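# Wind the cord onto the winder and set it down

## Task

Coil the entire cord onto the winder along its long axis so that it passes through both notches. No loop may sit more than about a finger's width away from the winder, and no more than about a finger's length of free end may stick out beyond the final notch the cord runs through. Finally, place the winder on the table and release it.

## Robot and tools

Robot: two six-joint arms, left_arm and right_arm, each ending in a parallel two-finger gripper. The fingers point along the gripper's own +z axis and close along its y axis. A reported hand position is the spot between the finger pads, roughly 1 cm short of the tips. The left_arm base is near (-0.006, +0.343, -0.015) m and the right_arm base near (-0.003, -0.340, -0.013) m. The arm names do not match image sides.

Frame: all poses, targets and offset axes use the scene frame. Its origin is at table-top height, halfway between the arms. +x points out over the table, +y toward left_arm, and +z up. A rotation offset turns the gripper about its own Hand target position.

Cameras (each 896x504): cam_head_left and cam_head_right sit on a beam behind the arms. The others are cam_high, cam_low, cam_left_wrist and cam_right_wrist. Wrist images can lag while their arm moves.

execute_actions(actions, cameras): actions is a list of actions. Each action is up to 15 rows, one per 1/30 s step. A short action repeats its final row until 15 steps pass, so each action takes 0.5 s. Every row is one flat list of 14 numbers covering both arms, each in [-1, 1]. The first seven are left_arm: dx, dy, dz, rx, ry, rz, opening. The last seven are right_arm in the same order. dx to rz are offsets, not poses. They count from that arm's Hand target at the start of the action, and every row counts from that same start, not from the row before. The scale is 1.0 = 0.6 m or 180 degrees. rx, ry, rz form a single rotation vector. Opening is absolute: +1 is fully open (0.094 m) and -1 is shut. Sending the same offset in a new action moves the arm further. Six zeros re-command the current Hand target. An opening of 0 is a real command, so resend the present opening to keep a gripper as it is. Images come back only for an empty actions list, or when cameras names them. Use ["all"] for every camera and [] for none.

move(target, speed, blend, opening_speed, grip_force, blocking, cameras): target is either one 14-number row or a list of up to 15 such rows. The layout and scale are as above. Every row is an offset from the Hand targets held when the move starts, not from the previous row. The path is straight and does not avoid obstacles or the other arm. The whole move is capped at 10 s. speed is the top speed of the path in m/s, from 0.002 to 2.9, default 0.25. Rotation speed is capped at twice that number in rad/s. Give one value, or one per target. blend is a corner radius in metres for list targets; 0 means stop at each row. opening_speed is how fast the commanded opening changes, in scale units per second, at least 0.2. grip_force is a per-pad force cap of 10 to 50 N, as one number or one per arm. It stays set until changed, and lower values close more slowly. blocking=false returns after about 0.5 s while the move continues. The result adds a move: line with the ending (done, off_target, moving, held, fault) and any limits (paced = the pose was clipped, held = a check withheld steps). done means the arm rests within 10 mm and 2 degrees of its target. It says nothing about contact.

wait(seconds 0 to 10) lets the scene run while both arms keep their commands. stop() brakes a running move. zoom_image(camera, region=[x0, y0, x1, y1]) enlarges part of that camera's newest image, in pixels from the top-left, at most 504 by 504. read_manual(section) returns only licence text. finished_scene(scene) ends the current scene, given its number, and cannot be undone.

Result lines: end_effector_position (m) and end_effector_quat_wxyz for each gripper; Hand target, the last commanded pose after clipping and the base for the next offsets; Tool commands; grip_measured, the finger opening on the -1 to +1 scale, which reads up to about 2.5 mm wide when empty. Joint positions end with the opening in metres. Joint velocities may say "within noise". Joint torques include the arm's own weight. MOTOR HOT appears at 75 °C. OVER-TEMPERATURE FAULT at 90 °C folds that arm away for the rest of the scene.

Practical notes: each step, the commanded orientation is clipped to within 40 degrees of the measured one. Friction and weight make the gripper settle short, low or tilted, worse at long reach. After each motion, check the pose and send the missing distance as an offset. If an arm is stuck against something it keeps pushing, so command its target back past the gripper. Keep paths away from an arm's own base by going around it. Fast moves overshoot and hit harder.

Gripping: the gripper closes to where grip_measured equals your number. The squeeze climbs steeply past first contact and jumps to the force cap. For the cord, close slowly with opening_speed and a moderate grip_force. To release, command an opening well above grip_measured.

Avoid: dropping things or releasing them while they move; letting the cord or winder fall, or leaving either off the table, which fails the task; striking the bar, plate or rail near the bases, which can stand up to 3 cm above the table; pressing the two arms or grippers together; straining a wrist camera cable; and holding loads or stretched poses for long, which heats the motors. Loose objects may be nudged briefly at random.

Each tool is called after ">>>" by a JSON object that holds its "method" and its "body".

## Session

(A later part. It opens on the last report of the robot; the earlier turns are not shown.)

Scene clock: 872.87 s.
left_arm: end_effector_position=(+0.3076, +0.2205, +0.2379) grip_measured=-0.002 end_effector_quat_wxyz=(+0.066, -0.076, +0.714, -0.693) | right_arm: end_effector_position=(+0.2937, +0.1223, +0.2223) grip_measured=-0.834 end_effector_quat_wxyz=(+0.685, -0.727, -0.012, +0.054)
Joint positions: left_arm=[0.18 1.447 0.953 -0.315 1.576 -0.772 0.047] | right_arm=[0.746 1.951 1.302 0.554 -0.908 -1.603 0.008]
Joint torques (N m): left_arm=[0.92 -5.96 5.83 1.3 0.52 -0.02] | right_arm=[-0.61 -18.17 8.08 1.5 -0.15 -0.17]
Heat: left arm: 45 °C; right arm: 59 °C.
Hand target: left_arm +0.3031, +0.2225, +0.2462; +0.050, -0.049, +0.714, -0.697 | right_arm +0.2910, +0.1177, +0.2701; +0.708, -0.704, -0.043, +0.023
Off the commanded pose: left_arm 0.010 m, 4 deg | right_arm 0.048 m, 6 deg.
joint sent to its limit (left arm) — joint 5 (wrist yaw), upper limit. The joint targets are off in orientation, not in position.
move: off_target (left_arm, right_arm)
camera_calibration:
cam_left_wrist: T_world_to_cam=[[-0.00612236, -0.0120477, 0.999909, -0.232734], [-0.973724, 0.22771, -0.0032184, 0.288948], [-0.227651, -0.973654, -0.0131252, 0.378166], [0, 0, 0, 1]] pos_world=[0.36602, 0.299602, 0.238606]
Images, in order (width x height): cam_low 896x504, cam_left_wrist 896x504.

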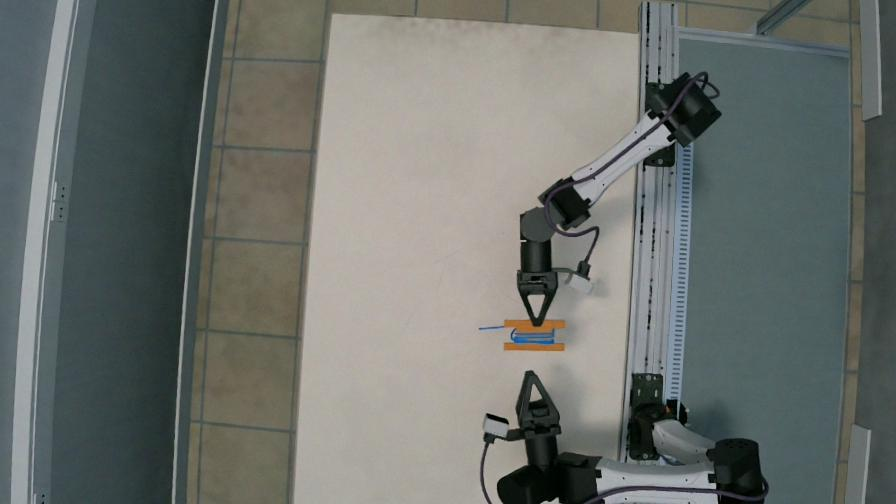

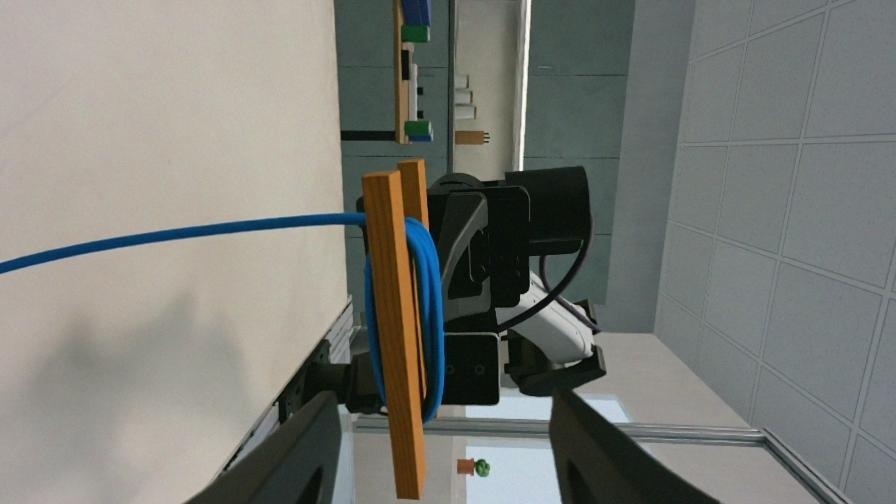

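>>> {"method": "move", "body": {"target": [-0.003,-0.1358,0,-0.0076,0,-0.0446,0.0,0,-0.117,0,0,-0.01,0,-1.0], "speed": 0.25, "cameras": ["cam_low","cam_left_wrist"]}}

>>> {"method": "zoom_image", "body": {"camera": "cam_low", "region": [470, 235, 610, 355]}}

Scene clock: 891.27 s.
left_arm: end_effector_position=(+0.2939, +0.1416, +0.2407) grip_measured=-0.002 end_effector_quat_wxyz=(-0.027, +0.012, +0.721, -0.693) | right_arm: end_effector_position=(+0.3006, +0.0533, +0.2409) grip_measured=-0.834 end_effector_quat_wxyz=(+0.691, -0.722, -0.020, +0.034)
Joint positions: left_arm=[-0.083 1.536 1.058 -0.316 1.565 -0.79 0.047] | right_arm=[0.606 1.784 1.144 0.554 -1.031 -1.642 0.008]
Joint torques (N m): left_arm=[0.24 -3.95 8.35 1.49 0.27 -0.06] | right_arm=[-0.72 -15.06 5.37 1.67 -0.27 -0.15]
Heat: left arm: 44 °C; right arm: 66 °C.
Hand target: left_arm +0.3013, +0.1410, +0.2463; +0.000, +0.000, +0.707, -0.707 | right_arm +0.2908, +0.0476, +0.2701; +0.708, -0.705, -0.054, +0.012
Off the commanded pose: left_arm 0.009 m, 4 deg | right_arm 0.031 m, 5 deg.
move: off_target (left_arm, right_arm)
camera_calibration:
cam_left_wrist: T_world_to_cam=[[0.00115373, -0.0172784, 0.99985, -0.23788], [-0.884642, 0.466183, 0.00907687, 0.230684], [-0.46627, -0.88452, -0.0147473, 0.356239], [0, 0, 0, 1]] pos_world=[0.370451, 0.20345, 0.241004]
Images, in order (width x height): cam_low 896x504, cam_left_wrist 896x504.

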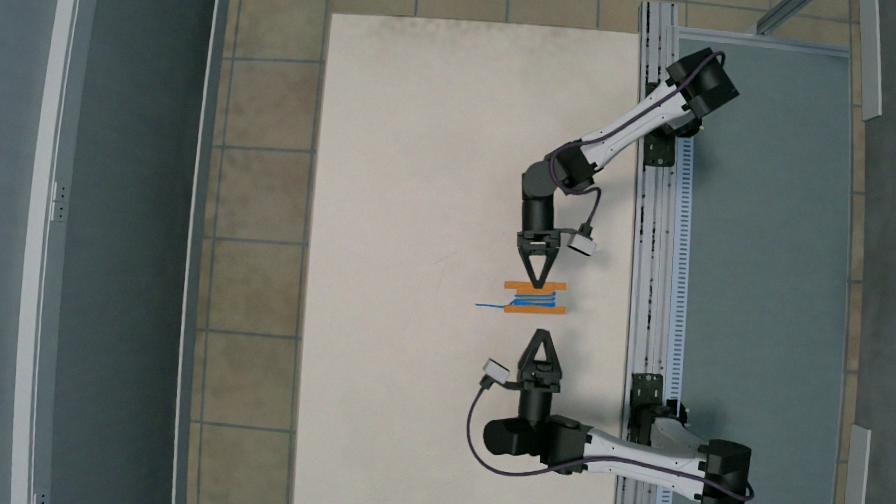

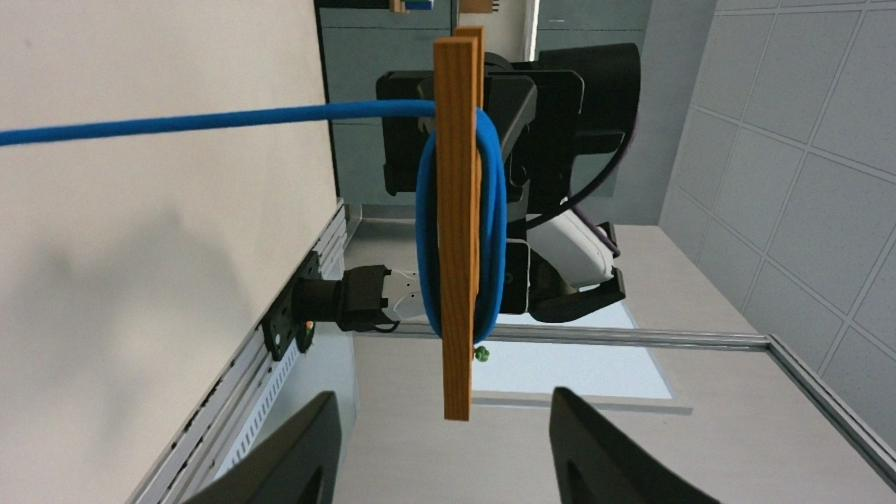

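Scaled by 3.600 from the camera's 896x504 image, which has a finer 1280x720 frame.

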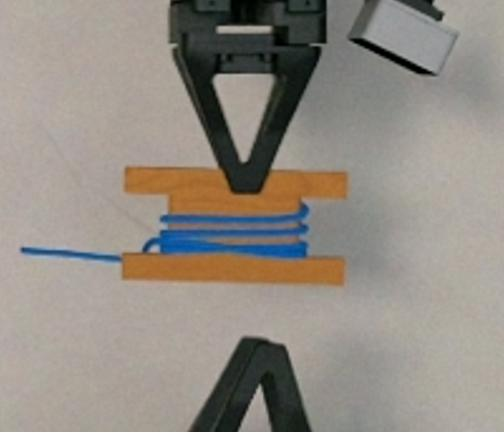

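>>> {"method": "move", "body": {"target": [[0.022,-0.015,0.0025,0,0,0,0.0,0,0,0,0,0,0,-1.0],[0.022,-0.0617,0.0025,0,0,0,0.0,0,0,0,0,0,0,-1.0],[0.022,-0.0617,0.0025,0,0,0,-1.0,0,0,0,0,0,0,-1.0]], "speed": [0.15,0.1,0.1], "blend": [0.005,0,0], "cameras": ["cam_left_wrist"]}}

Scene clock: 908.10 s.
left_arm: end_effector_position=(+0.3116, +0.1045, +0.2468) grip_measured=-0.857 end_effector_quat_wxyz=(-0.007, +0.001, +0.710, -0.704) | right_arm: end_effector_position=(+0.2999, +0.0525, +0.2463) grip_measured=-0.834 end_effector_quat_wxyz=(+0.696, -0.717, -0.027, +0.027)
Joint positions: left_arm=[-0.195 1.602 0.858 0.906 1.409 -1.731 0.007] | right_arm=[0.606 1.776 1.142 0.572 -1.032 -1.642 0.008]
Joint torques (N m): left_arm=[-0.09 -4.38 5.5 2.01 -0.32 -0.1] | right_arm=[-0.42 -14.54 5.63 1.54 -0.29 -0.14]
Heat: left arm: 44 °C; right arm: 69 °C.
Hand target: left_arm +0.3144, +0.1039, +0.2479; +0.000, +0.000, +0.707, -0.707 | right_arm +0.2910, +0.0475, +0.2700; +0.707, -0.705, -0.054, +0.012
Off the commanded pose: left_arm 0.003 m, 1 deg | right_arm 0.026 m, 4 deg.
move: off_target (right_arm)
camera_calibration:
cam_left_wrist: T_world_to_cam=[[-0.0117165, 0.0128466, 0.999849, -0.243828], [-0.903701, 0.427861, -0.0160872, 0.279772], [-0.428003, -0.903753, 0.00659643, 0.31656], [0, 0, 0, 1]] pos_world=[0.385462, 0.169521, 0.246203]
Images, in order (width x height): cam_left_wrist 896x504.

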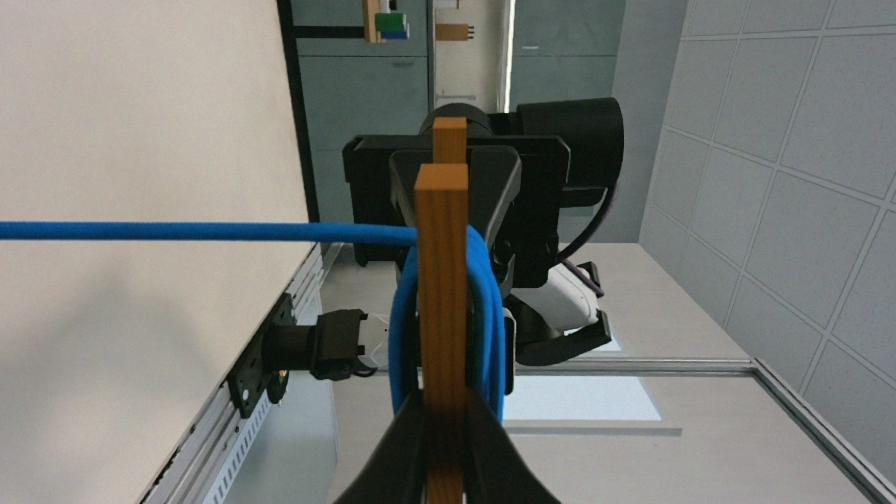

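>>> {"method": "move", "body": {"target": [[0,0,0,0,0,0,-1.0,0,0,-0.028,0,0,0,-0.45],[0,0,0,0,0,0,-1.0,0,-0.075,-0.028,0,0,0,-0.45],[-0.006,0.03,0.003,0.0611,-0.4973,-0.0611,-1.0,0.005,-0.115,-0.04,0,0.5,0,0.0],[-0.0148,0.03,0.007,0,0.985,0,-1.0,0.01,-0.129,-0.0452,0.0458,-0.98,-0.0014,0.0]], "speed": [0.2,0.15,0.4,0.4], "blend": [0,0.005,0.005,0], "cameras": ["cam_low","cam_right_wrist"]}}

>>> {"method": "zoom_image", "body": {"camera": "cam_low", "region": [470, 245, 610, 365]}}

Scene clock: 948.37 s.
left_arm: end_effector_position=(+0.3074, +0.1199, +0.2526) grip_measured=-0.858 end_effector_quat_wxyz=(+0.698, +0.715, -0.008, +0.022) | right_arm: end_effector_position=(+0.2989, -0.0270, +0.2163) grip_measured=-0.003 end_effector_quat_wxyz=(-0.018, +0.022, +0.719, +0.695)
Joint positions: left_arm=[-0.151 1.526 0.845 0.759 1.423 1.544 0.007] | right_arm=[0.431 1.638 0.856 0.705 -1.125 1.539 0.047]
Joint torques (N m): left_arm=[0.79 -3.71 5.37 1.87 0.17 -0.19] | right_arm=[-0.99 -12.36 7.21 1.54 -0.16 -0.08]
Heat: left arm: 44 °C; right arm: 70 °C.
Hand target: left_arm +0.3056, +0.1220, +0.2519; +0.707, +0.707, -0.017, +0.017 | right_arm +0.2970, -0.0299, +0.2430; +0.000, +0.000, +0.707, +0.707
Off the commanded pose: left_arm 0.003 m, 2 deg | right_arm 0.027 m, 4 deg.
move: off_target (right_arm); blend cut to 0 m at target 3; target 3's new opening was sent with right_arm's hand 0.016 m and 3 deg from that target
camera_calibration:
cam_right_wrist: T_world_to_cam=[[-0.0408345, -0.037587, -0.998459, 0.226454], [-0.899434, -0.433817, 0.0531156, 0.283135], [-0.435145, 0.900217, -0.0160923, 0.247201], [0, 0, 0, 1]] pos_world=[0.371476, -0.0911937, 0.215044]
Images, in order (width x height): cam_low 896x504, cam_right_wrist 896x504.

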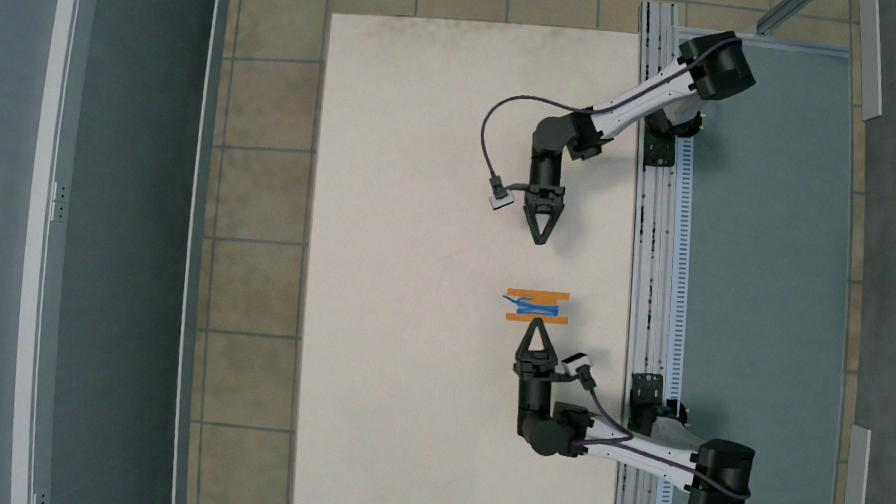

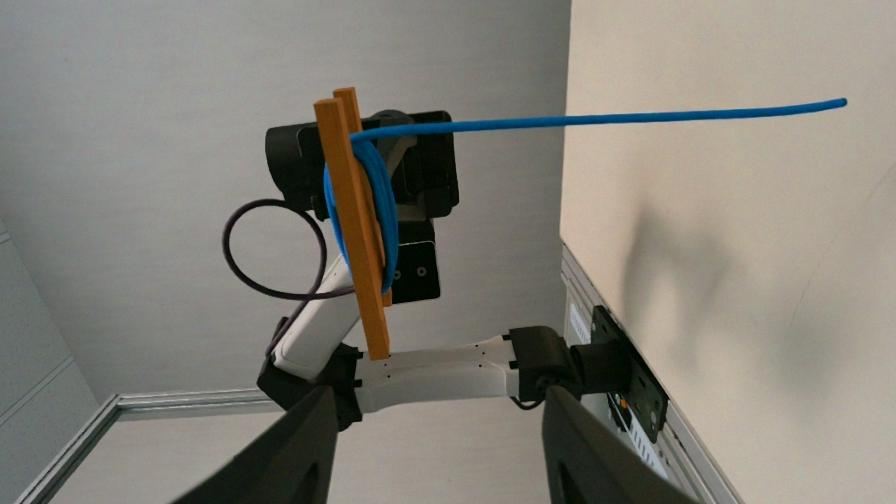

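Scaled by 3.600 from the camera's 896x504 image, which has a finer 1280x720 frame.

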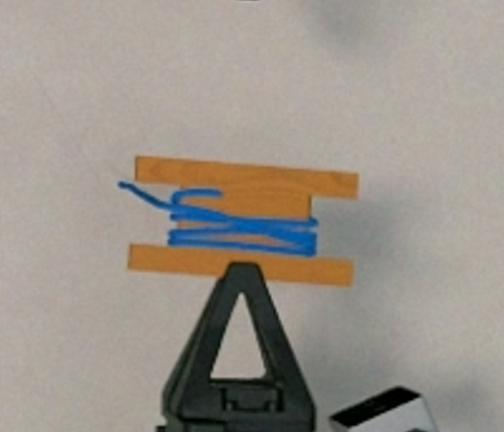

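>>> {"method": "move", "body": {"target": [0,0,0,0,0,0,-1.0,0.0117,0.09,0.0173,0,0,0,0.0], "speed": 0.2, "cameras": ["cam_right_wrist"]}}

Scene clock: 979.40 s.
left_arm: end_effector_position=(+0.3074, +0.1199, +0.2526) grip_measured=-0.858 end_effector_quat_wxyz=(+0.698, +0.715, -0.008, +0.022) | right_arm: end_effector_position=(+0.2983, +0.0201, +0.2476) grip_measured=-0.003 end_effector_quat_wxyz=(-0.006, -0.001, +0.710, +0.704)
Joint positions: left_arm=[-0.151 1.526 0.845 0.76 1.423 1.544 0.007] | right_arm=[0.551 1.681 1.004 0.66 -1.021 1.545 0.047]
Joint torques (N m): left_arm=[0.77 -3.92 5.57 1.65 0.17 -0.08] | right_arm=[-0.28 -7.27 7.84 1.47 0.13 -0.1]
Heat: left arm: 42 °C; right arm: 68 °C.
Hand target: left_arm +0.3053, +0.1220, +0.2516; +0.699, +0.715, -0.017, +0.017 (not the last commanded pose) | right_arm +0.3039, +0.0242, +0.2533; +0.000, +0.000, +0.708, +0.707
Off the commanded pose: left_arm 0.003 m, 2 deg | right_arm 0.009 m, 1 deg.
move: done
camera_calibration:
cam_right_wrist: T_world_to_cam=[[0.00901491, -0.0128533, -0.999877, 0.244406], [-0.893877, -0.448306, -0.00229628, 0.313885], [-0.448221, 0.893788, -0.0155307, 0.208879], [0, 0, 0, 1]] pos_world=[0.371996, -0.0428355, 0.24834]
Images, in order (width x height): cam_right_wrist 896x504.

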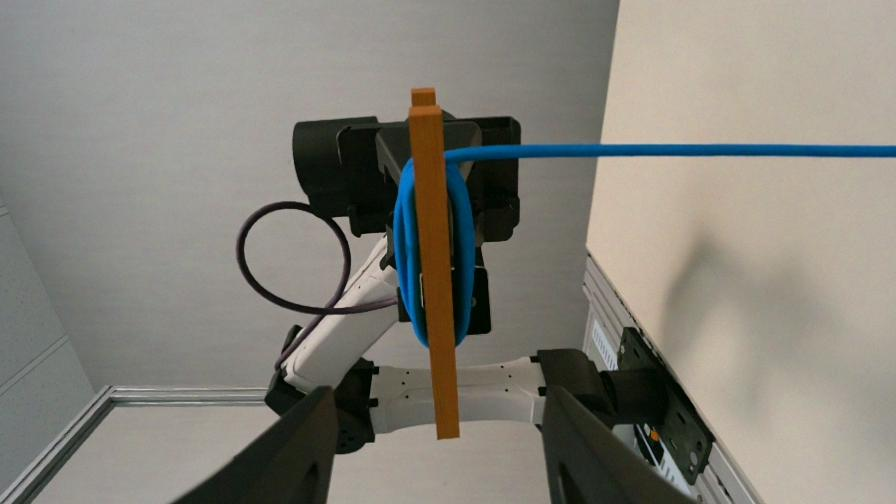

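>>> {"method": "move", "body": {"target": [[0,0,0,0,0,0,-1.0,0.001,0.0775,0.0074,0,0,0,0.0],[0,0,0,0,0,0,-1.0,0.001,0.0775,0.0074,0,0,0,-1.0]], "speed": [0.1,0.1], "cameras": ["cam_right_wrist"]}}

Scene clock: 989.33 s.
left_arm: end_effector_position=(+0.3072, +0.1199, +0.2525) grip_measured=-0.858 end_effector_quat_wxyz=(+0.699, +0.715, -0.003, +0.016) | right_arm: end_effector_position=(+0.3006, +0.0662, +0.2500) grip_measured=-0.833 end_effector_quat_wxyz=(-0.004, -0.001, +0.712, +0.702)
Joint positions: left_arm=[-0.151 1.527 0.845 0.76 1.425 1.529 0.007] | right_arm=[0.652 1.774 1.131 0.619 -0.917 1.536 0.008]
Joint torques (N m): left_arm=[0.8 -3.95 5.56 1.68 0.14 0.06] | right_arm=[-0.06 -8.85 8.32 1.58 0.12 0.01]
Heat: left arm: 42 °C; right arm: 64 °C.
Hand target: left_arm +0.3053, +0.1220, +0.2517; +0.699, +0.715, -0.017, +0.017 | right_arm +0.3046, +0.0707, +0.2577; +0.000, +0.000, +0.708, +0.707
Off the commanded pose: left_arm 0.003 m, 2 deg | right_arm 0.010 m, 1 deg.
move: done
camera_calibration:
cam_right_wrist: T_world_to_cam=[[0.0133366, -0.0187542, -0.999735, 0.246448], [-0.895137, -0.445777, -0.00357884, 0.337083], [-0.445592, 0.894947, -0.0227327, 0.169743], [0, 0, 0, 1]] pos_world=[0.374084, 0.00297482, 0.251448]
Images, in order (width x height): cam_right_wrist 896x504.

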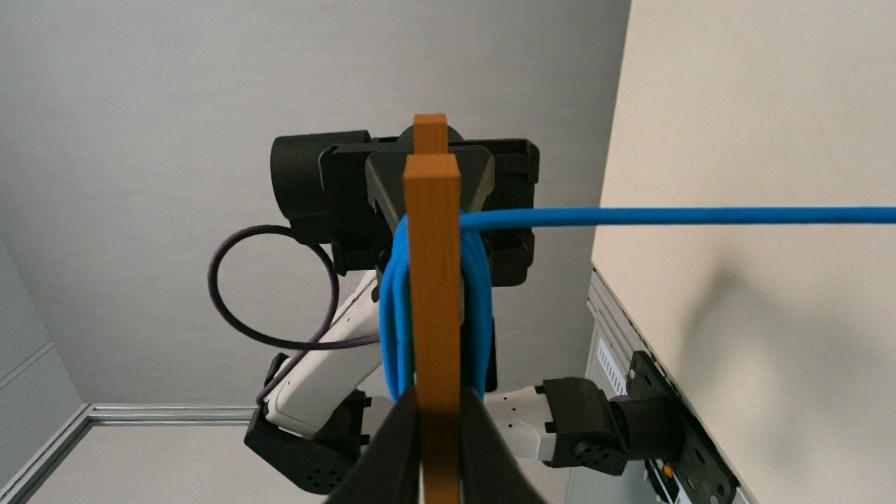

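>>> {"method": "move", "body": {"target": [[0,0,0,0,0,0,-0.45,0,0,0,0,0,0,-1.0],[0,0.075,0,0,0,0,-0.45,0,0,0,0,0,0,-1.0],[-0.002,0.065,-0.007,0,0.5,0,0.0,-0.013,-0.033,0.0,0,-0.5,0,-1.0],[-0.0033,0.035,-0.0145,0,-0.9846,-0.0111,0.0,-0.026,-0.067,0.0,-0.0229,0.9737,0,-1.0]], "speed": [0.2,0.15,0.4,0.4], "blend": [0,0.005,0.02,0], "cameras": ["cam_low","cam_left_wrist"]}}

>>> {"method": "zoom_image", "body": {"camera": "cam_low", "region": [470, 225, 610, 345]}}

Scene clock: 1031.17 s.
left_arm: end_effector_position=(+0.2994, +0.1445, +0.2379) grip_measured=-0.002 end_effector_quat_wxyz=(-0.018, +0.017, +0.718, -0.695) | right_arm: end_effector_position=(+0.2952, +0.0367, +0.2302) grip_measured=-0.836 end_effector_quat_wxyz=(+0.694, -0.719, -0.019, +0.007)
Joint positions: left_arm=[-0.073 1.592 1.135 -0.535 1.573 -0.572 0.047] | right_arm=[0.587 1.735 1.027 0.64 -1.009 -1.663 0.008]
Joint torques (N m): left_arm=[-0.18 -4.34 7.98 1.08 0.45 -0.05] | right_arm=[-0.98 -14.5 6.01 1.47 -0.23 -0.11]
Heat: left arm: 43 °C; right arm: 65 °C.
Hand target: left_arm +0.3034, +0.1430, +0.2430; +0.000, +0.000, +0.707, -0.707 | right_arm +0.2889, +0.0305, +0.2577; +0.707, -0.706, -0.046, -0.012
Off the commanded pose: left_arm 0.007 m, 3 deg | right_arm 0.029 m, 4 deg.
move: off_target (left_arm, right_arm); blend cut to 0 m at target 3; target 3's new opening was sent with left_arm's hand 0.017 m and 4 deg from that target
camera_calibration:
cam_left_wrist: T_world_to_cam=[[-0.0180543, -0.010332, 0.999784, -0.230237], [-0.886449, 0.462691, -0.0112261, 0.24018], [-0.462475, -0.88646, -0.0175123, 0.361155], [0, 0, 0, 1]] pos_world=[0.375775, 0.206642, 0.239208]
Images, in order (width x height): cam_low 896x504, cam_left_wrist 896x504.

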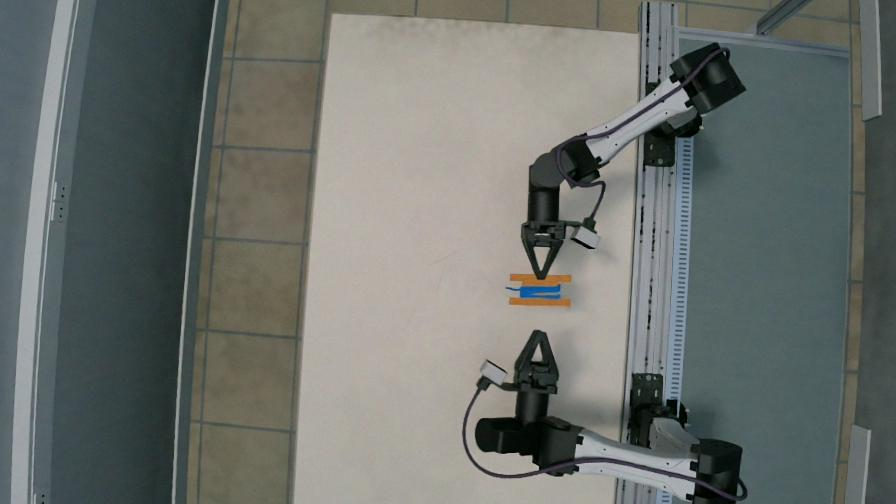

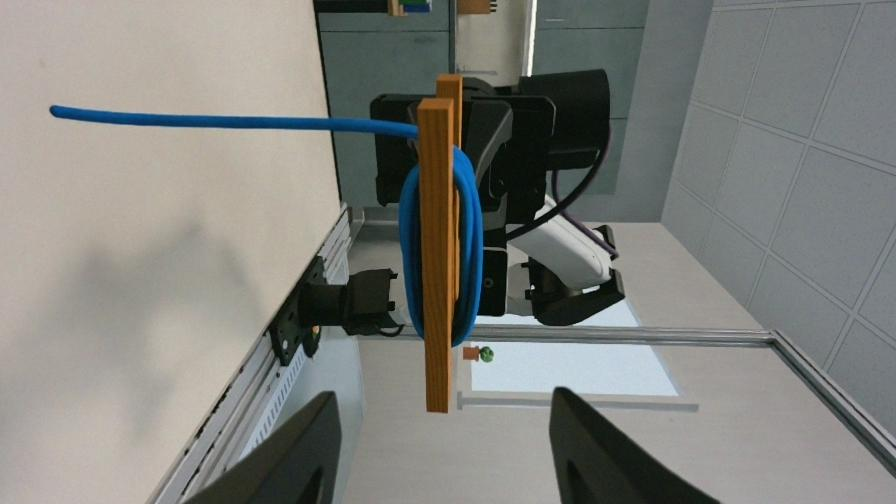

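Scaled by 3.600 from the camera's 896x504 image, which has a finer 1280x720 frame.

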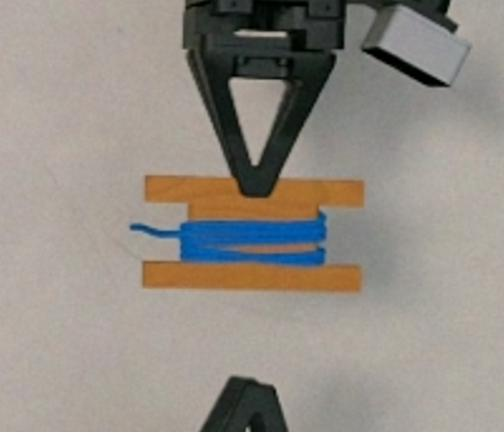

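>>> {"method": "move", "body": {"target": [[0.0018,-0.035,-0.0092,0,0,0,0.0,0,0,0,0,0,0,-1.0],[0.0018,-0.0917,-0.0092,0,0,0,0.0,0,0,0,0,0,0,-1.0],[0.0018,-0.0917,-0.0092,0,0,0,-1.0,0,0,0,0,0,0,-1.0]], "speed": [0.2,0.1,0.1], "blend": [0.005,0,0], "cameras": ["cam_left_wrist"]}}

Scene clock: 1054.27 s.
left_arm: end_effector_position=(+0.3010, +0.0884, +0.2371) grip_measured=-0.855 end_effector_quat_wxyz=(-0.005, +0.005, +0.710, -0.704) | right_arm: end_effector_position=(+0.2948, +0.0356, +0.2352) grip_measured=-0.836 end_effector_quat_wxyz=(+0.697, -0.717, -0.021, +0.004)
Joint positions: left_arm=[-0.252 1.59 0.814 0.903 1.355 -1.687 0.007] | right_arm=[0.586 1.725 1.028 0.642 -1.01 -1.66 0.008]
Joint torques (N m): left_arm=[0.05 -4.12 5.5 2.01 -0.3 -0.15] | right_arm=[-1.06 -13.48 5.93 1.42 -0.19 -0.2]
Heat: left arm: 45 °C; right arm: 74 °C.
Hand target: left_arm +0.3043, +0.0879, +0.2375; +0.000, +0.000, +0.707, -0.707 | right_arm +0.2890, +0.0305, +0.2577; +0.707, -0.706, -0.046, -0.012
Off the commanded pose: left_arm 0.003 m, 1 deg | right_arm 0.024 m, 4 deg.
move: off_target (right_arm)
camera_calibration:
cam_left_wrist: T_world_to_cam=[[-0.0194958, 0.0141611, 0.99971, -0.231697], [-0.90272, 0.429575, -0.0236894, 0.278245], [-0.429786, -0.90292, 0.00440864, 0.298548], [0, 0, 0, 1]] pos_world=[0.374972, 0.153319, 0.236905]
Images, in order (width x height): cam_left_wrist 896x504.

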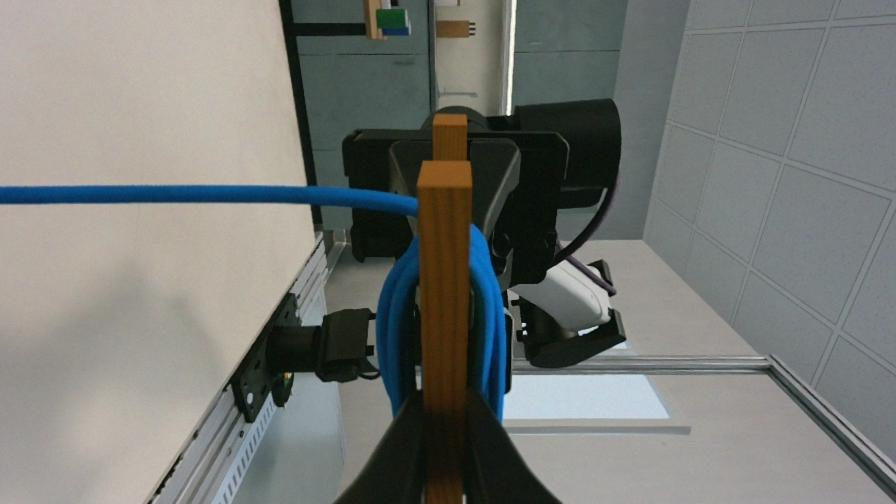

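>>> {"method": "move", "body": {"target": [[0,0,0,0,0,0,-1.0,0,0,-0.022,0,0,0,-0.45],[0,0,0,0,0,0,-1.0,0,-0.075,-0.022,0,0,0,-0.45],[0.0,-0.03,0.004,0,-0.5,0,-1.0,-0.02,-0.21,-0.04,0,0.5,0,0.5],[0.0,-0.0715,0.004,0,0.985,0,-1.0,-0.1483,-0.3008,-0.18,-0.0116,-0.6868,0.6858,0.7]], "speed": [0.2,0.15,0.4,0.4], "blend": [0,0.005,0.02,0], "cameras": ["cam_low","cam_right_wrist"]}}

>>> {"method": "zoom_image", "body": {"camera": "cam_low", "region": [470, 225, 610, 345]}}

Scene clock: 1112.57 s.
left_arm: end_effector_position=(+0.2995, +0.0480, +0.2295) grip_measured=-0.857 end_effector_quat_wxyz=(+0.703, +0.711, -0.003, -0.001) | right_arm: end_effector_position=(+0.1976, -0.1520, +0.1459) grip_measured=+0.697 end_effector_quat_wxyz=(-0.006, -0.002, +1.000, +0.004)
Joint positions: left_arm=[-0.376 1.625 0.844 0.853 1.224 1.516 0.007] | right_arm=[0.753 1.571 1.463 -1.452 0 0.757 0.08]
Joint torques (N m): left_arm=[-0.27 -5 7.99 1.64 -0.25 0.1] | right_arm=[0.1 -5.53 7.05 0.14 0.21 0.1]
Heat: left arm: 44 °C; right arm: 69 °C.
Hand target: left_arm +0.3044, +0.0451, +0.2399; +0.707, +0.707, -0.016, +0.017 | right_arm +0.2000, -0.1500, +0.1497; -0.001, +0.000, +1.000, +0.000
Off the commanded pose: left_arm 0.012 m, 3 deg | right_arm 0.005 m, 1 deg.
move: off_target (left_arm); blend cut to 0 m at target 3
camera_calibration:
cam_right_wrist: T_world_to_cam=[[0.0213238, -0.999765, -0.0039402, -0.156399], [-0.892897, -0.0208171, 0.449779, 0.145167], [-0.449755, -0.0060728, -0.893131, 0.307544], [0, 0, 0, 1]] pos_world=[0.271274, -0.151473, 0.208767]
Images, in order (width x height): cam_low 896x504, cam_right_wrist 896x504.

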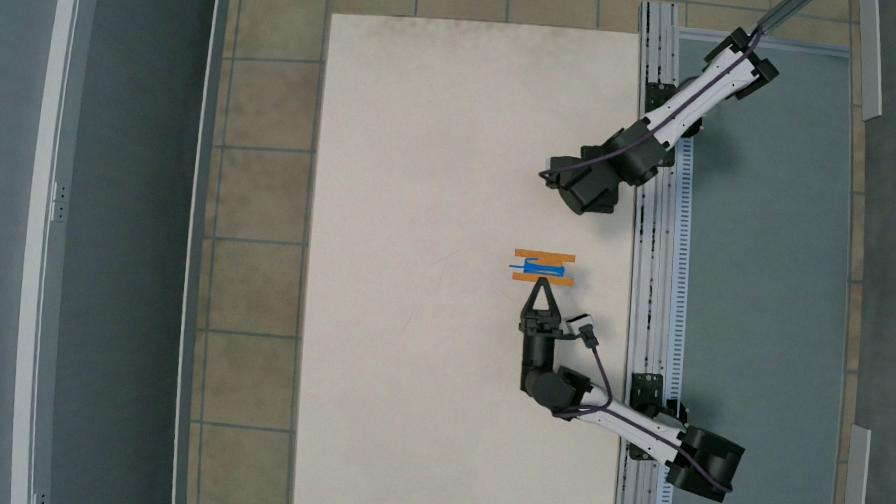

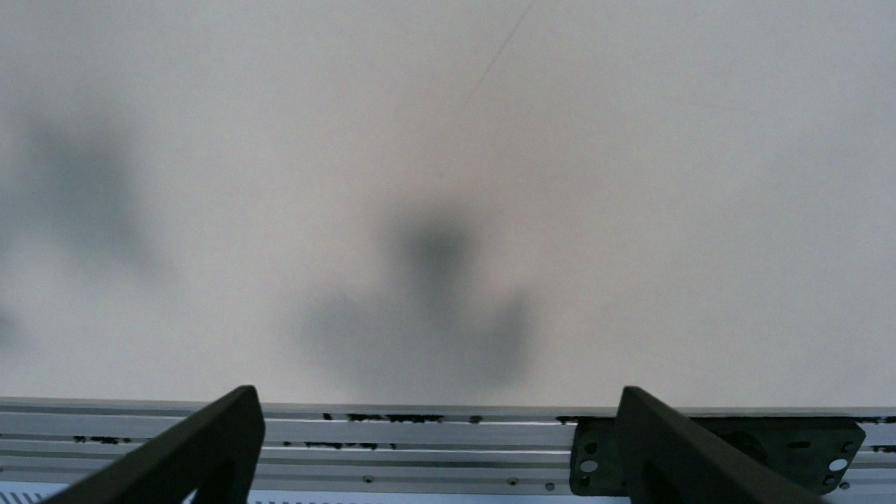

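Scaled by 3.600 from the camera's 896x504 image, which has a finer 1280x720 frame.

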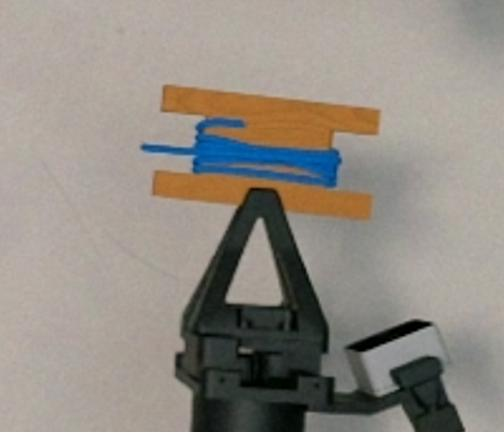

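>>> {"method": "move", "body": {"target": [[0,-0.033,-0.238,0,0,0.037,-1.0,0,0,0,0,0,0,0.7],[0,-0.033,-0.238,0,0,0.037,-1.0,-0.0217,0.2617,-0.0762,0,0,0,0.7]], "speed": [0.15,0.2], "cameras": ["cam_low","cam_right_wrist"]}}

>>> {"method": "zoom_image", "body": {"camera": "cam_low", "region": [470, 205, 610, 325]}}

Scene clock: 1139.33 s.
left_arm: end_effector_position=(+0.3032, +0.0264, +0.0909) grip_measured=-0.857 end_effector_quat_wxyz=(+0.694, +0.718, +0.036, +0.043) | right_arm: end_effector_position=(+0.1839, +0.0032, +0.1023) grip_measured=+0.697 end_effector_quat_wxyz=(-0.007, -0.005, +1.000, +0.000)
Joint positions: left_arm=[-0.473 2.052 0.669 1.389 1.011 1.582 0.007] | right_arm=[1.071 2.034 1.863 -1.398 0.004 1.07 0.08]
Joint torques (N m): left_arm=[-0.24 -5.14 3.59 2.58 -0.19 -0.17] | right_arm=[-0.38 -10.14 7.02 0.12 0.19 0.09]
Heat: left arm: 45 °C; right arm: 60 °C.
Hand target: left_arm +0.3044, +0.0253, +0.0970; +0.705, +0.707, +0.025, +0.058 | right_arm +0.1870, +0.0070, +0.1040; -0.001, +0.000, +1.000, +0.000
Off the commanded pose: left_arm 0.006 m, 3 deg | right_arm 0.005 m, 1 deg.
move: off_target (left_arm)
camera_calibration:
cam_right_wrist: T_world_to_cam=[[0.0268445, -0.999629, 0.00450753, -0.00292648], [-0.891303, -0.0218934, 0.452878, 0.15515], [-0.452612, -0.0161749, -0.891561, 0.263807], [0, 0, 0, 1]] pos_world=[0.257767, 0.00473842, 0.164949]
Images, in order (width x height): cam_low 896x504, cam_right_wrist 896x504.

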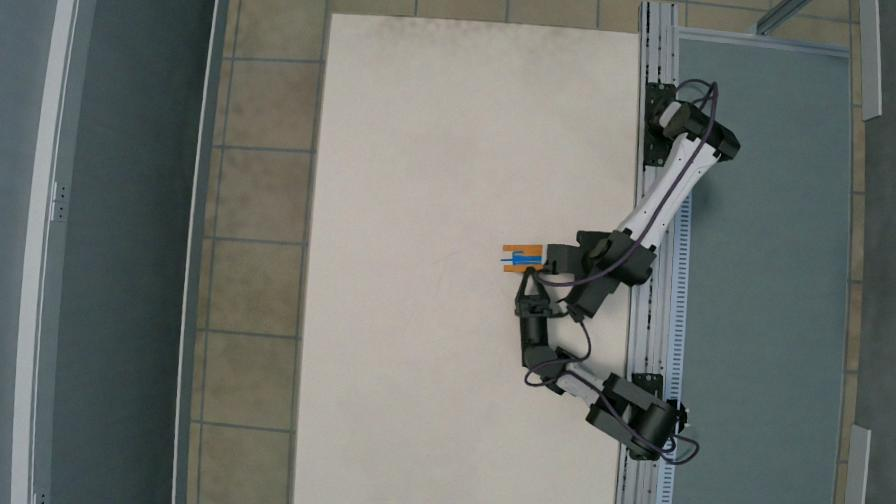

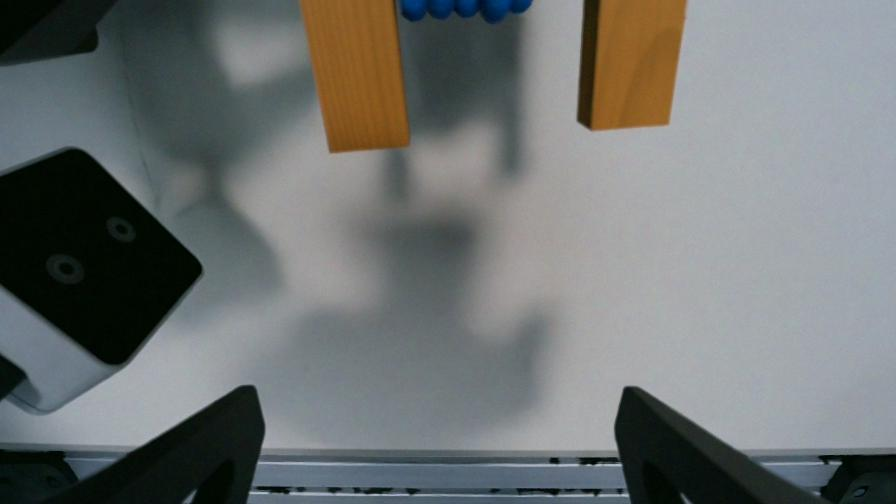

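Scaled by 3.600 from the camera's 896x504 image, which has a finer 1280x720 frame.

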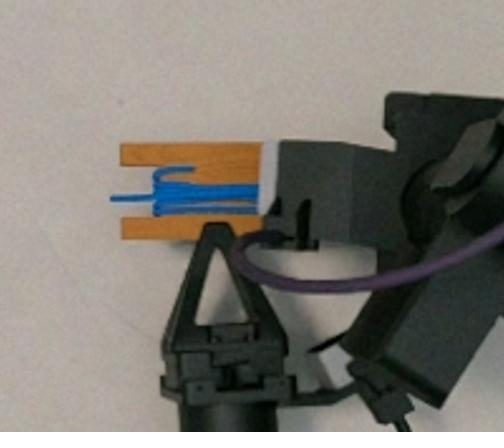

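>>> {"method": "move", "body": {"target": [[0,0,0,0,0,0,-1.0,0.01,-0.0112,-0.0083,0,0,0.028,0.55],[0,0,0,0,0,0,-1.0,0.1177,-0.0112,-0.0083,0,0,0.028,0.55]], "speed": [0.1,0.1], "blend": [0,0], "cameras": ["cam_right_wrist"]}}

Scene clock: 1167.27 s.
left_arm: end_effector_position=(+0.3032, +0.0264, +0.0909) grip_measured=-0.857 end_effector_quat_wxyz=(+0.694, +0.718, +0.036, +0.043) | right_arm: end_effector_position=(+0.2550, -0.0009, +0.1001) grip_measured=+0.553 end_effector_quat_wxyz=(-0.002, -0.039, +0.999, +0.006)
Joint positions: left_arm=[-0.473 2.052 0.669 1.389 1.011 1.582 0.007] | right_arm=[0.919 2.18 2.084 -1.457 0.005 0.85 0.073]
Joint torques (N m): left_arm=[-0.24 -5.08 3.55 2.58 -0.19 -0.17] | right_arm=[-0.28 -10.55 7.19 0.13 0.19 -0.24]
Heat: left arm: 42 °C; right arm: 61 °C.
Hand target: left_arm +0.3044, +0.0253, +0.0970; +0.705, +0.707, +0.025, +0.058 | right_arm +0.2577, +0.0003, +0.0991; -0.001, -0.044, +0.999, +0.000
Off the commanded pose: left_arm 0.006 m, 3 deg | right_arm 0.003 m, 1 deg.
move: off_target (left_arm)
camera_calibration:
cam_right_wrist: T_world_to_cam=[[0.0936485, -0.995579, -0.00719988, -0.0247184], [-0.892091, -0.0871204, 0.443377, 0.22057], [-0.442044, -0.0350986, -0.896306, 0.291697], [0, 0, 0, 1]] pos_world=[0.328026, 0.00484516, 0.163476]
Images, in order (width x height): cam_right_wrist 896x504.

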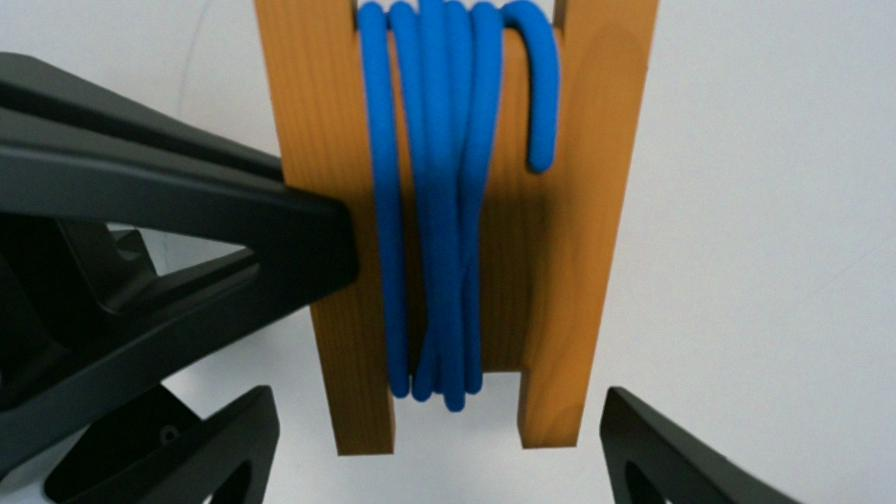

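>>> {"method": "move", "body": {"target": [[0,0,0,0,0,0,-1.0,0,-0.006,-0.006,0,0,0,0.55],[0,0,0,0,0,0,-1.0,0,-0.006,-0.006,0,0,0,0.0]], "speed": [0.05,0.05], "blend": [0,0], "cameras": ["cam_right_wrist"]}}

Scene clock: 1175.07 s.
left_arm: end_effector_position=(+0.3034, +0.0264, +0.0910) grip_measured=-0.857 end_effector_quat_wxyz=(+0.694, +0.718, +0.036, +0.043) | right_arm: end_effector_position=(+0.2538, -0.0038, +0.0973) grip_measured=+0.176 end_effector_quat_wxyz=(-0.006, -0.044, +0.999, +0.000)
Joint positions: left_arm=[-0.473 2.052 0.669 1.389 1.01 1.581 0.007] | right_arm=[0.917 2.18 2.072 -1.46 0.007 0.838 0.055]
Joint torques (N m): left_arm=[-0.27 -5.09 3.59 2.58 -0.18 -0.15] | right_arm=[-0.53 -12.23 4.79 0.3 0.11 -0.11]
Heat: left arm: 41 °C; right arm: 61 °C.
Hand target: left_arm +0.3044, +0.0253, +0.0970; +0.705, +0.707, +0.025, +0.058 | right_arm +0.2577, -0.0033, +0.0955; -0.001, -0.044, +0.999, +0.000
Off the commanded pose: left_arm 0.006 m, 3 deg | right_arm 0.004 m, 1 deg.
move: off_target (left_arm)
camera_calibration:
cam_right_wrist: T_world_to_cam=[[0.104104, -0.994558, 0.00418013, -0.0312921], [-0.88817, -0.0910749, 0.450399, 0.218804], [-0.447567, -0.0506009, -0.892818, 0.289611], [0, 0, 0, 1]] pos_world=[0.327213, 0.00346035, 0.160151]
Images, in order (width x height): cam_right_wrist 896x504.

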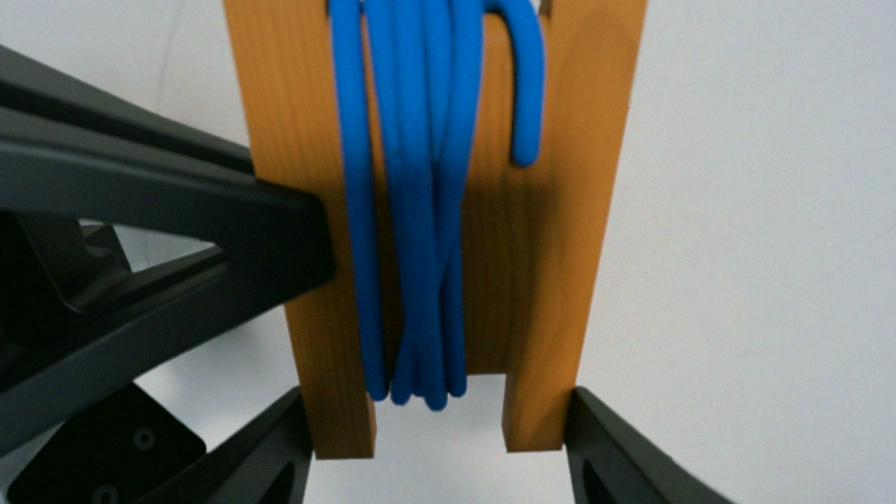

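>>> {"method": "move", "body": {"target": [[0,0,-0.005,0,0,0,-0.45,0,0,0,0,0,0,0.0],[0,0.11,-0.005,0,0,0,-0.45,0,0,0,0,0,0,0.0],[0,0.25,0.05,0,0,0,-0.45,0,0,-0.109,0,0,0,0.0],[0,0.25,0.05,0,0,0,-0.45,0,0,-0.1383,0,0,0,0.0]], "speed": [0.15,0.15,0.1,0.03], "blend": [0,0.005,0,0], "cameras": ["cam_left_wrist","cam_right_wrist"]}}

Scene clock: 1190.13 s.
left_arm: end_effector_position=(+0.3142, +0.1746, +0.1109) grip_measured=-0.452 end_effector_quat_wxyz=(+0.696, +0.713, +0.070, +0.044) | right_arm: end_effector_position=(+0.2540, -0.0021, +0.0218) grip_measured=+0.176 end_effector_quat_wxyz=(-0.001, -0.043, +0.999, +0.005)
Joint positions: left_arm=[0.004 1.95 0.545 1.474 1.438 1.47 0.026] | right_arm=[0.917 2.18 1.772 -1.144 0.007 0.838 0.055]
Joint torques (N m): left_arm=[0.73 -7.35 2.81 2.45 0.4 -0.33] | right_arm=[-0.92 -10.59 4.53 0.46 0.08 -0.13]
Heat: left arm: 42 °C; right arm: 62 °C.
Hand target: left_arm +0.3044, +0.1752, +0.1271; +0.705, +0.707, +0.025, +0.058 | right_arm +0.2576, -0.0032, +0.0126; -0.001, -0.044, +0.999, +0.000
Off the commanded pose: left_arm 0.019 m, 6 deg | right_arm 0.010 m, 1 deg.
joint sent to its limit (left arm) — joint 4 (wrist pitch), upper limit. The joint targets still meet the commanded pose.
move: off_target (left_arm)
camera_calibration:
cam_left_wrist: T_world_to_cam=[[-0.0214146, 0.0449736, -0.998759, 0.110277], [0.830156, 0.557483, 0.00730362, -0.319957], [0.55712, -0.828969, -0.0492734, 0.0655388], [0, 0, 0, 1]] pos_world=[0.231463, 0.227741, 0.115706]
cam_right_wrist: T_world_to_cam=[[0.103138, -0.994644, -0.00672862, -0.0289069], [-0.892257, -0.0955068, 0.441312, 0.254322], [-0.439591, -0.0395125, -0.897328, 0.220439], [0, 0, 0, 1]] pos_world=[0.326805, 0.00424748, 0.0853764]
Images, in order (width x height): cam_left_wrist 896x504, cam_right_wrist 896x504.

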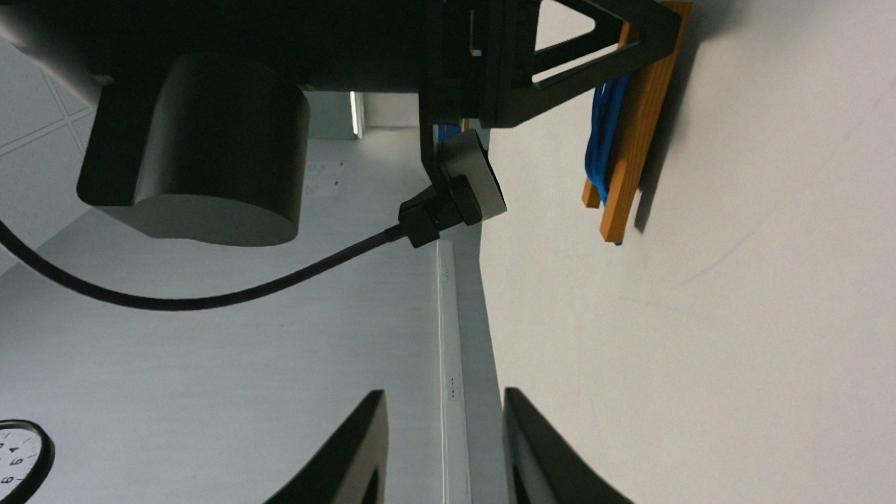

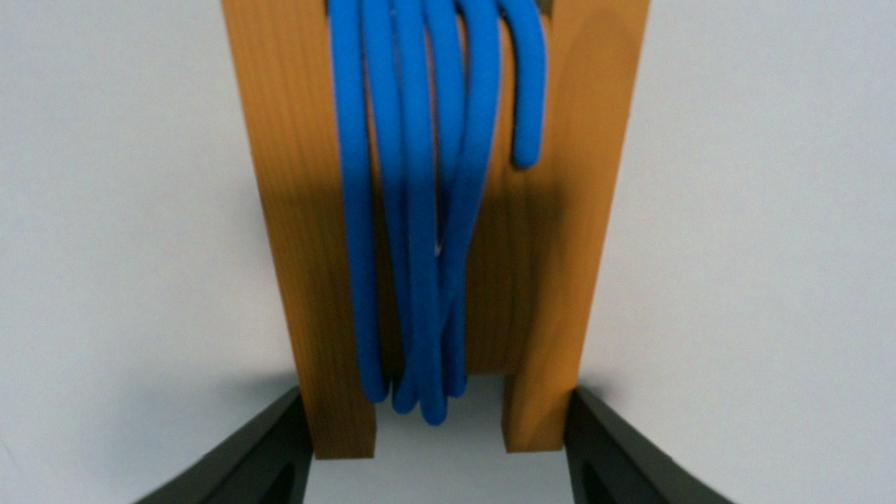

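>>> {"method": "move", "body": {"target": [0,0,0,0,0,0,-0.45,0,0,-0.0095,0,0,0,0.0], "speed": 0.03, "cameras": ["cam_left_wrist","cam_right_wrist"]}}

>>> {"method": "zoom_image", "body": {"camera": "cam_left_wrist", "region": [540, 0, 740, 260]}}

Scene clock: 1204.00 s.
left_arm: end_effector_position=(+0.3142, +0.1746, +0.1109) grip_measured=-0.452 end_effector_quat_wxyz=(+0.696, +0.713, +0.070, +0.044) | right_arm: end_effector_position=(+0.2554, -0.0001, +0.0193) grip_measured=+0.176 end_effector_quat_wxyz=(+0.003, -0.043, +0.999, +0.010)
Joint positions: left_arm=[0.004 1.95 0.545 1.474 1.438 1.47 0.026] | right_arm=[0.917 2.18 1.762 -1.122 0.007 0.838 0.055]
Joint torques (N m): left_arm=[0.75 -7.36 2.8 2.44 0.41 -0.35] | right_arm=[-1.02 -10.52 4.18 0.45 0.07 -0.11]
Heat: left arm: 42 °C; right arm: 62 °C.
Hand target: left_arm +0.3044, +0.1752, +0.1271; +0.705, +0.707, +0.025, +0.058 | right_arm +0.2576, -0.0033, +0.0068; -0.001, -0.044, +0.999, +0.000
Off the commanded pose: left_arm 0.019 m, 6 deg | right_arm 0.013 m, 1 deg.
joint sent to its limit (left arm) — joint 4 (wrist pitch), upper limit. The joint targets still meet the commanded pose.
move: off_target (left_arm, right_arm)
camera_calibration:
cam_left_wrist: T_world_to_cam=[[-0.0214146, 0.0449736, -0.998759, 0.110277], [0.830156, 0.557483, 0.00730362, -0.319957], [0.55712, -0.828969, -0.0492734, 0.0655388], [0, 0, 0, 1]] pos_world=[0.231463, 0.227741, 0.115706]
cam_right_wrist: T_world_to_cam=[[0.102981, -0.994564, -0.0153868, -0.0268674], [-0.895383, -0.0994269, 0.434054, 0.257867], [-0.433225, -0.0309224, -0.900755, 0.217304], [0, 0, 0, 1]] pos_world=[0.327798, 0.00563718, 0.0833962]
Images, in order (width x height): cam_left_wrist 896x504, cam_right_wrist 896x504.

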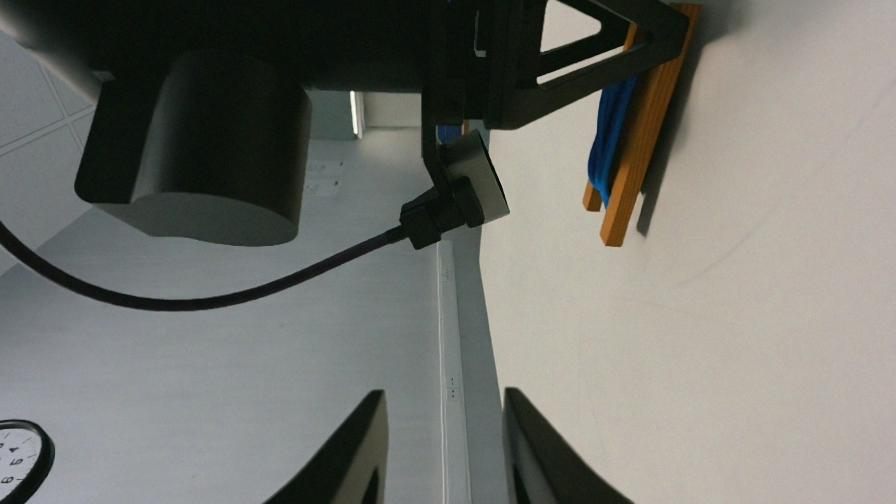

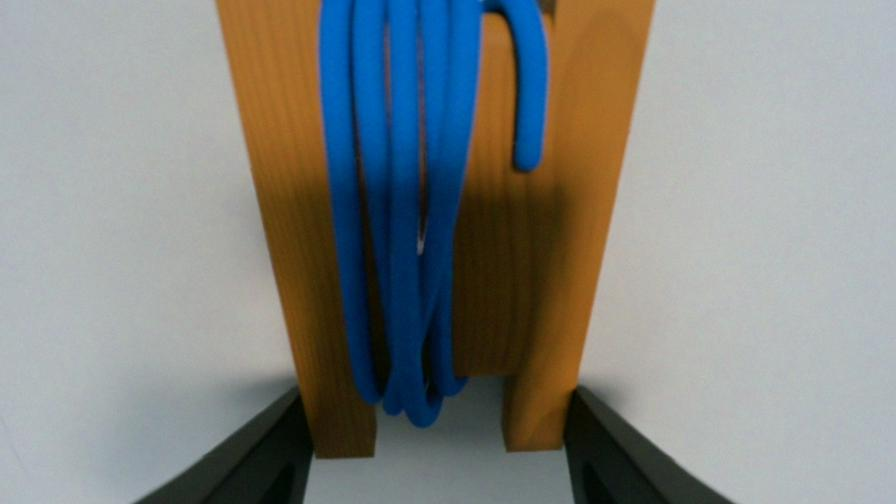

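Scaled by 1.938 from the camera's 896x504 image, which has a finer 1280x720 frame.

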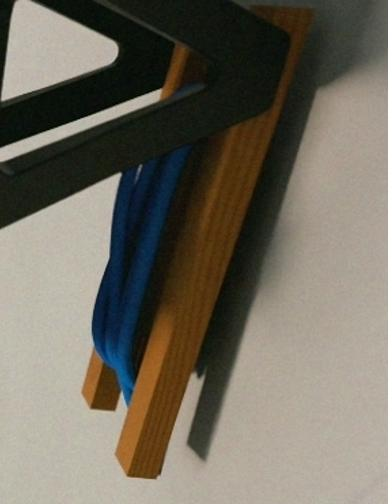

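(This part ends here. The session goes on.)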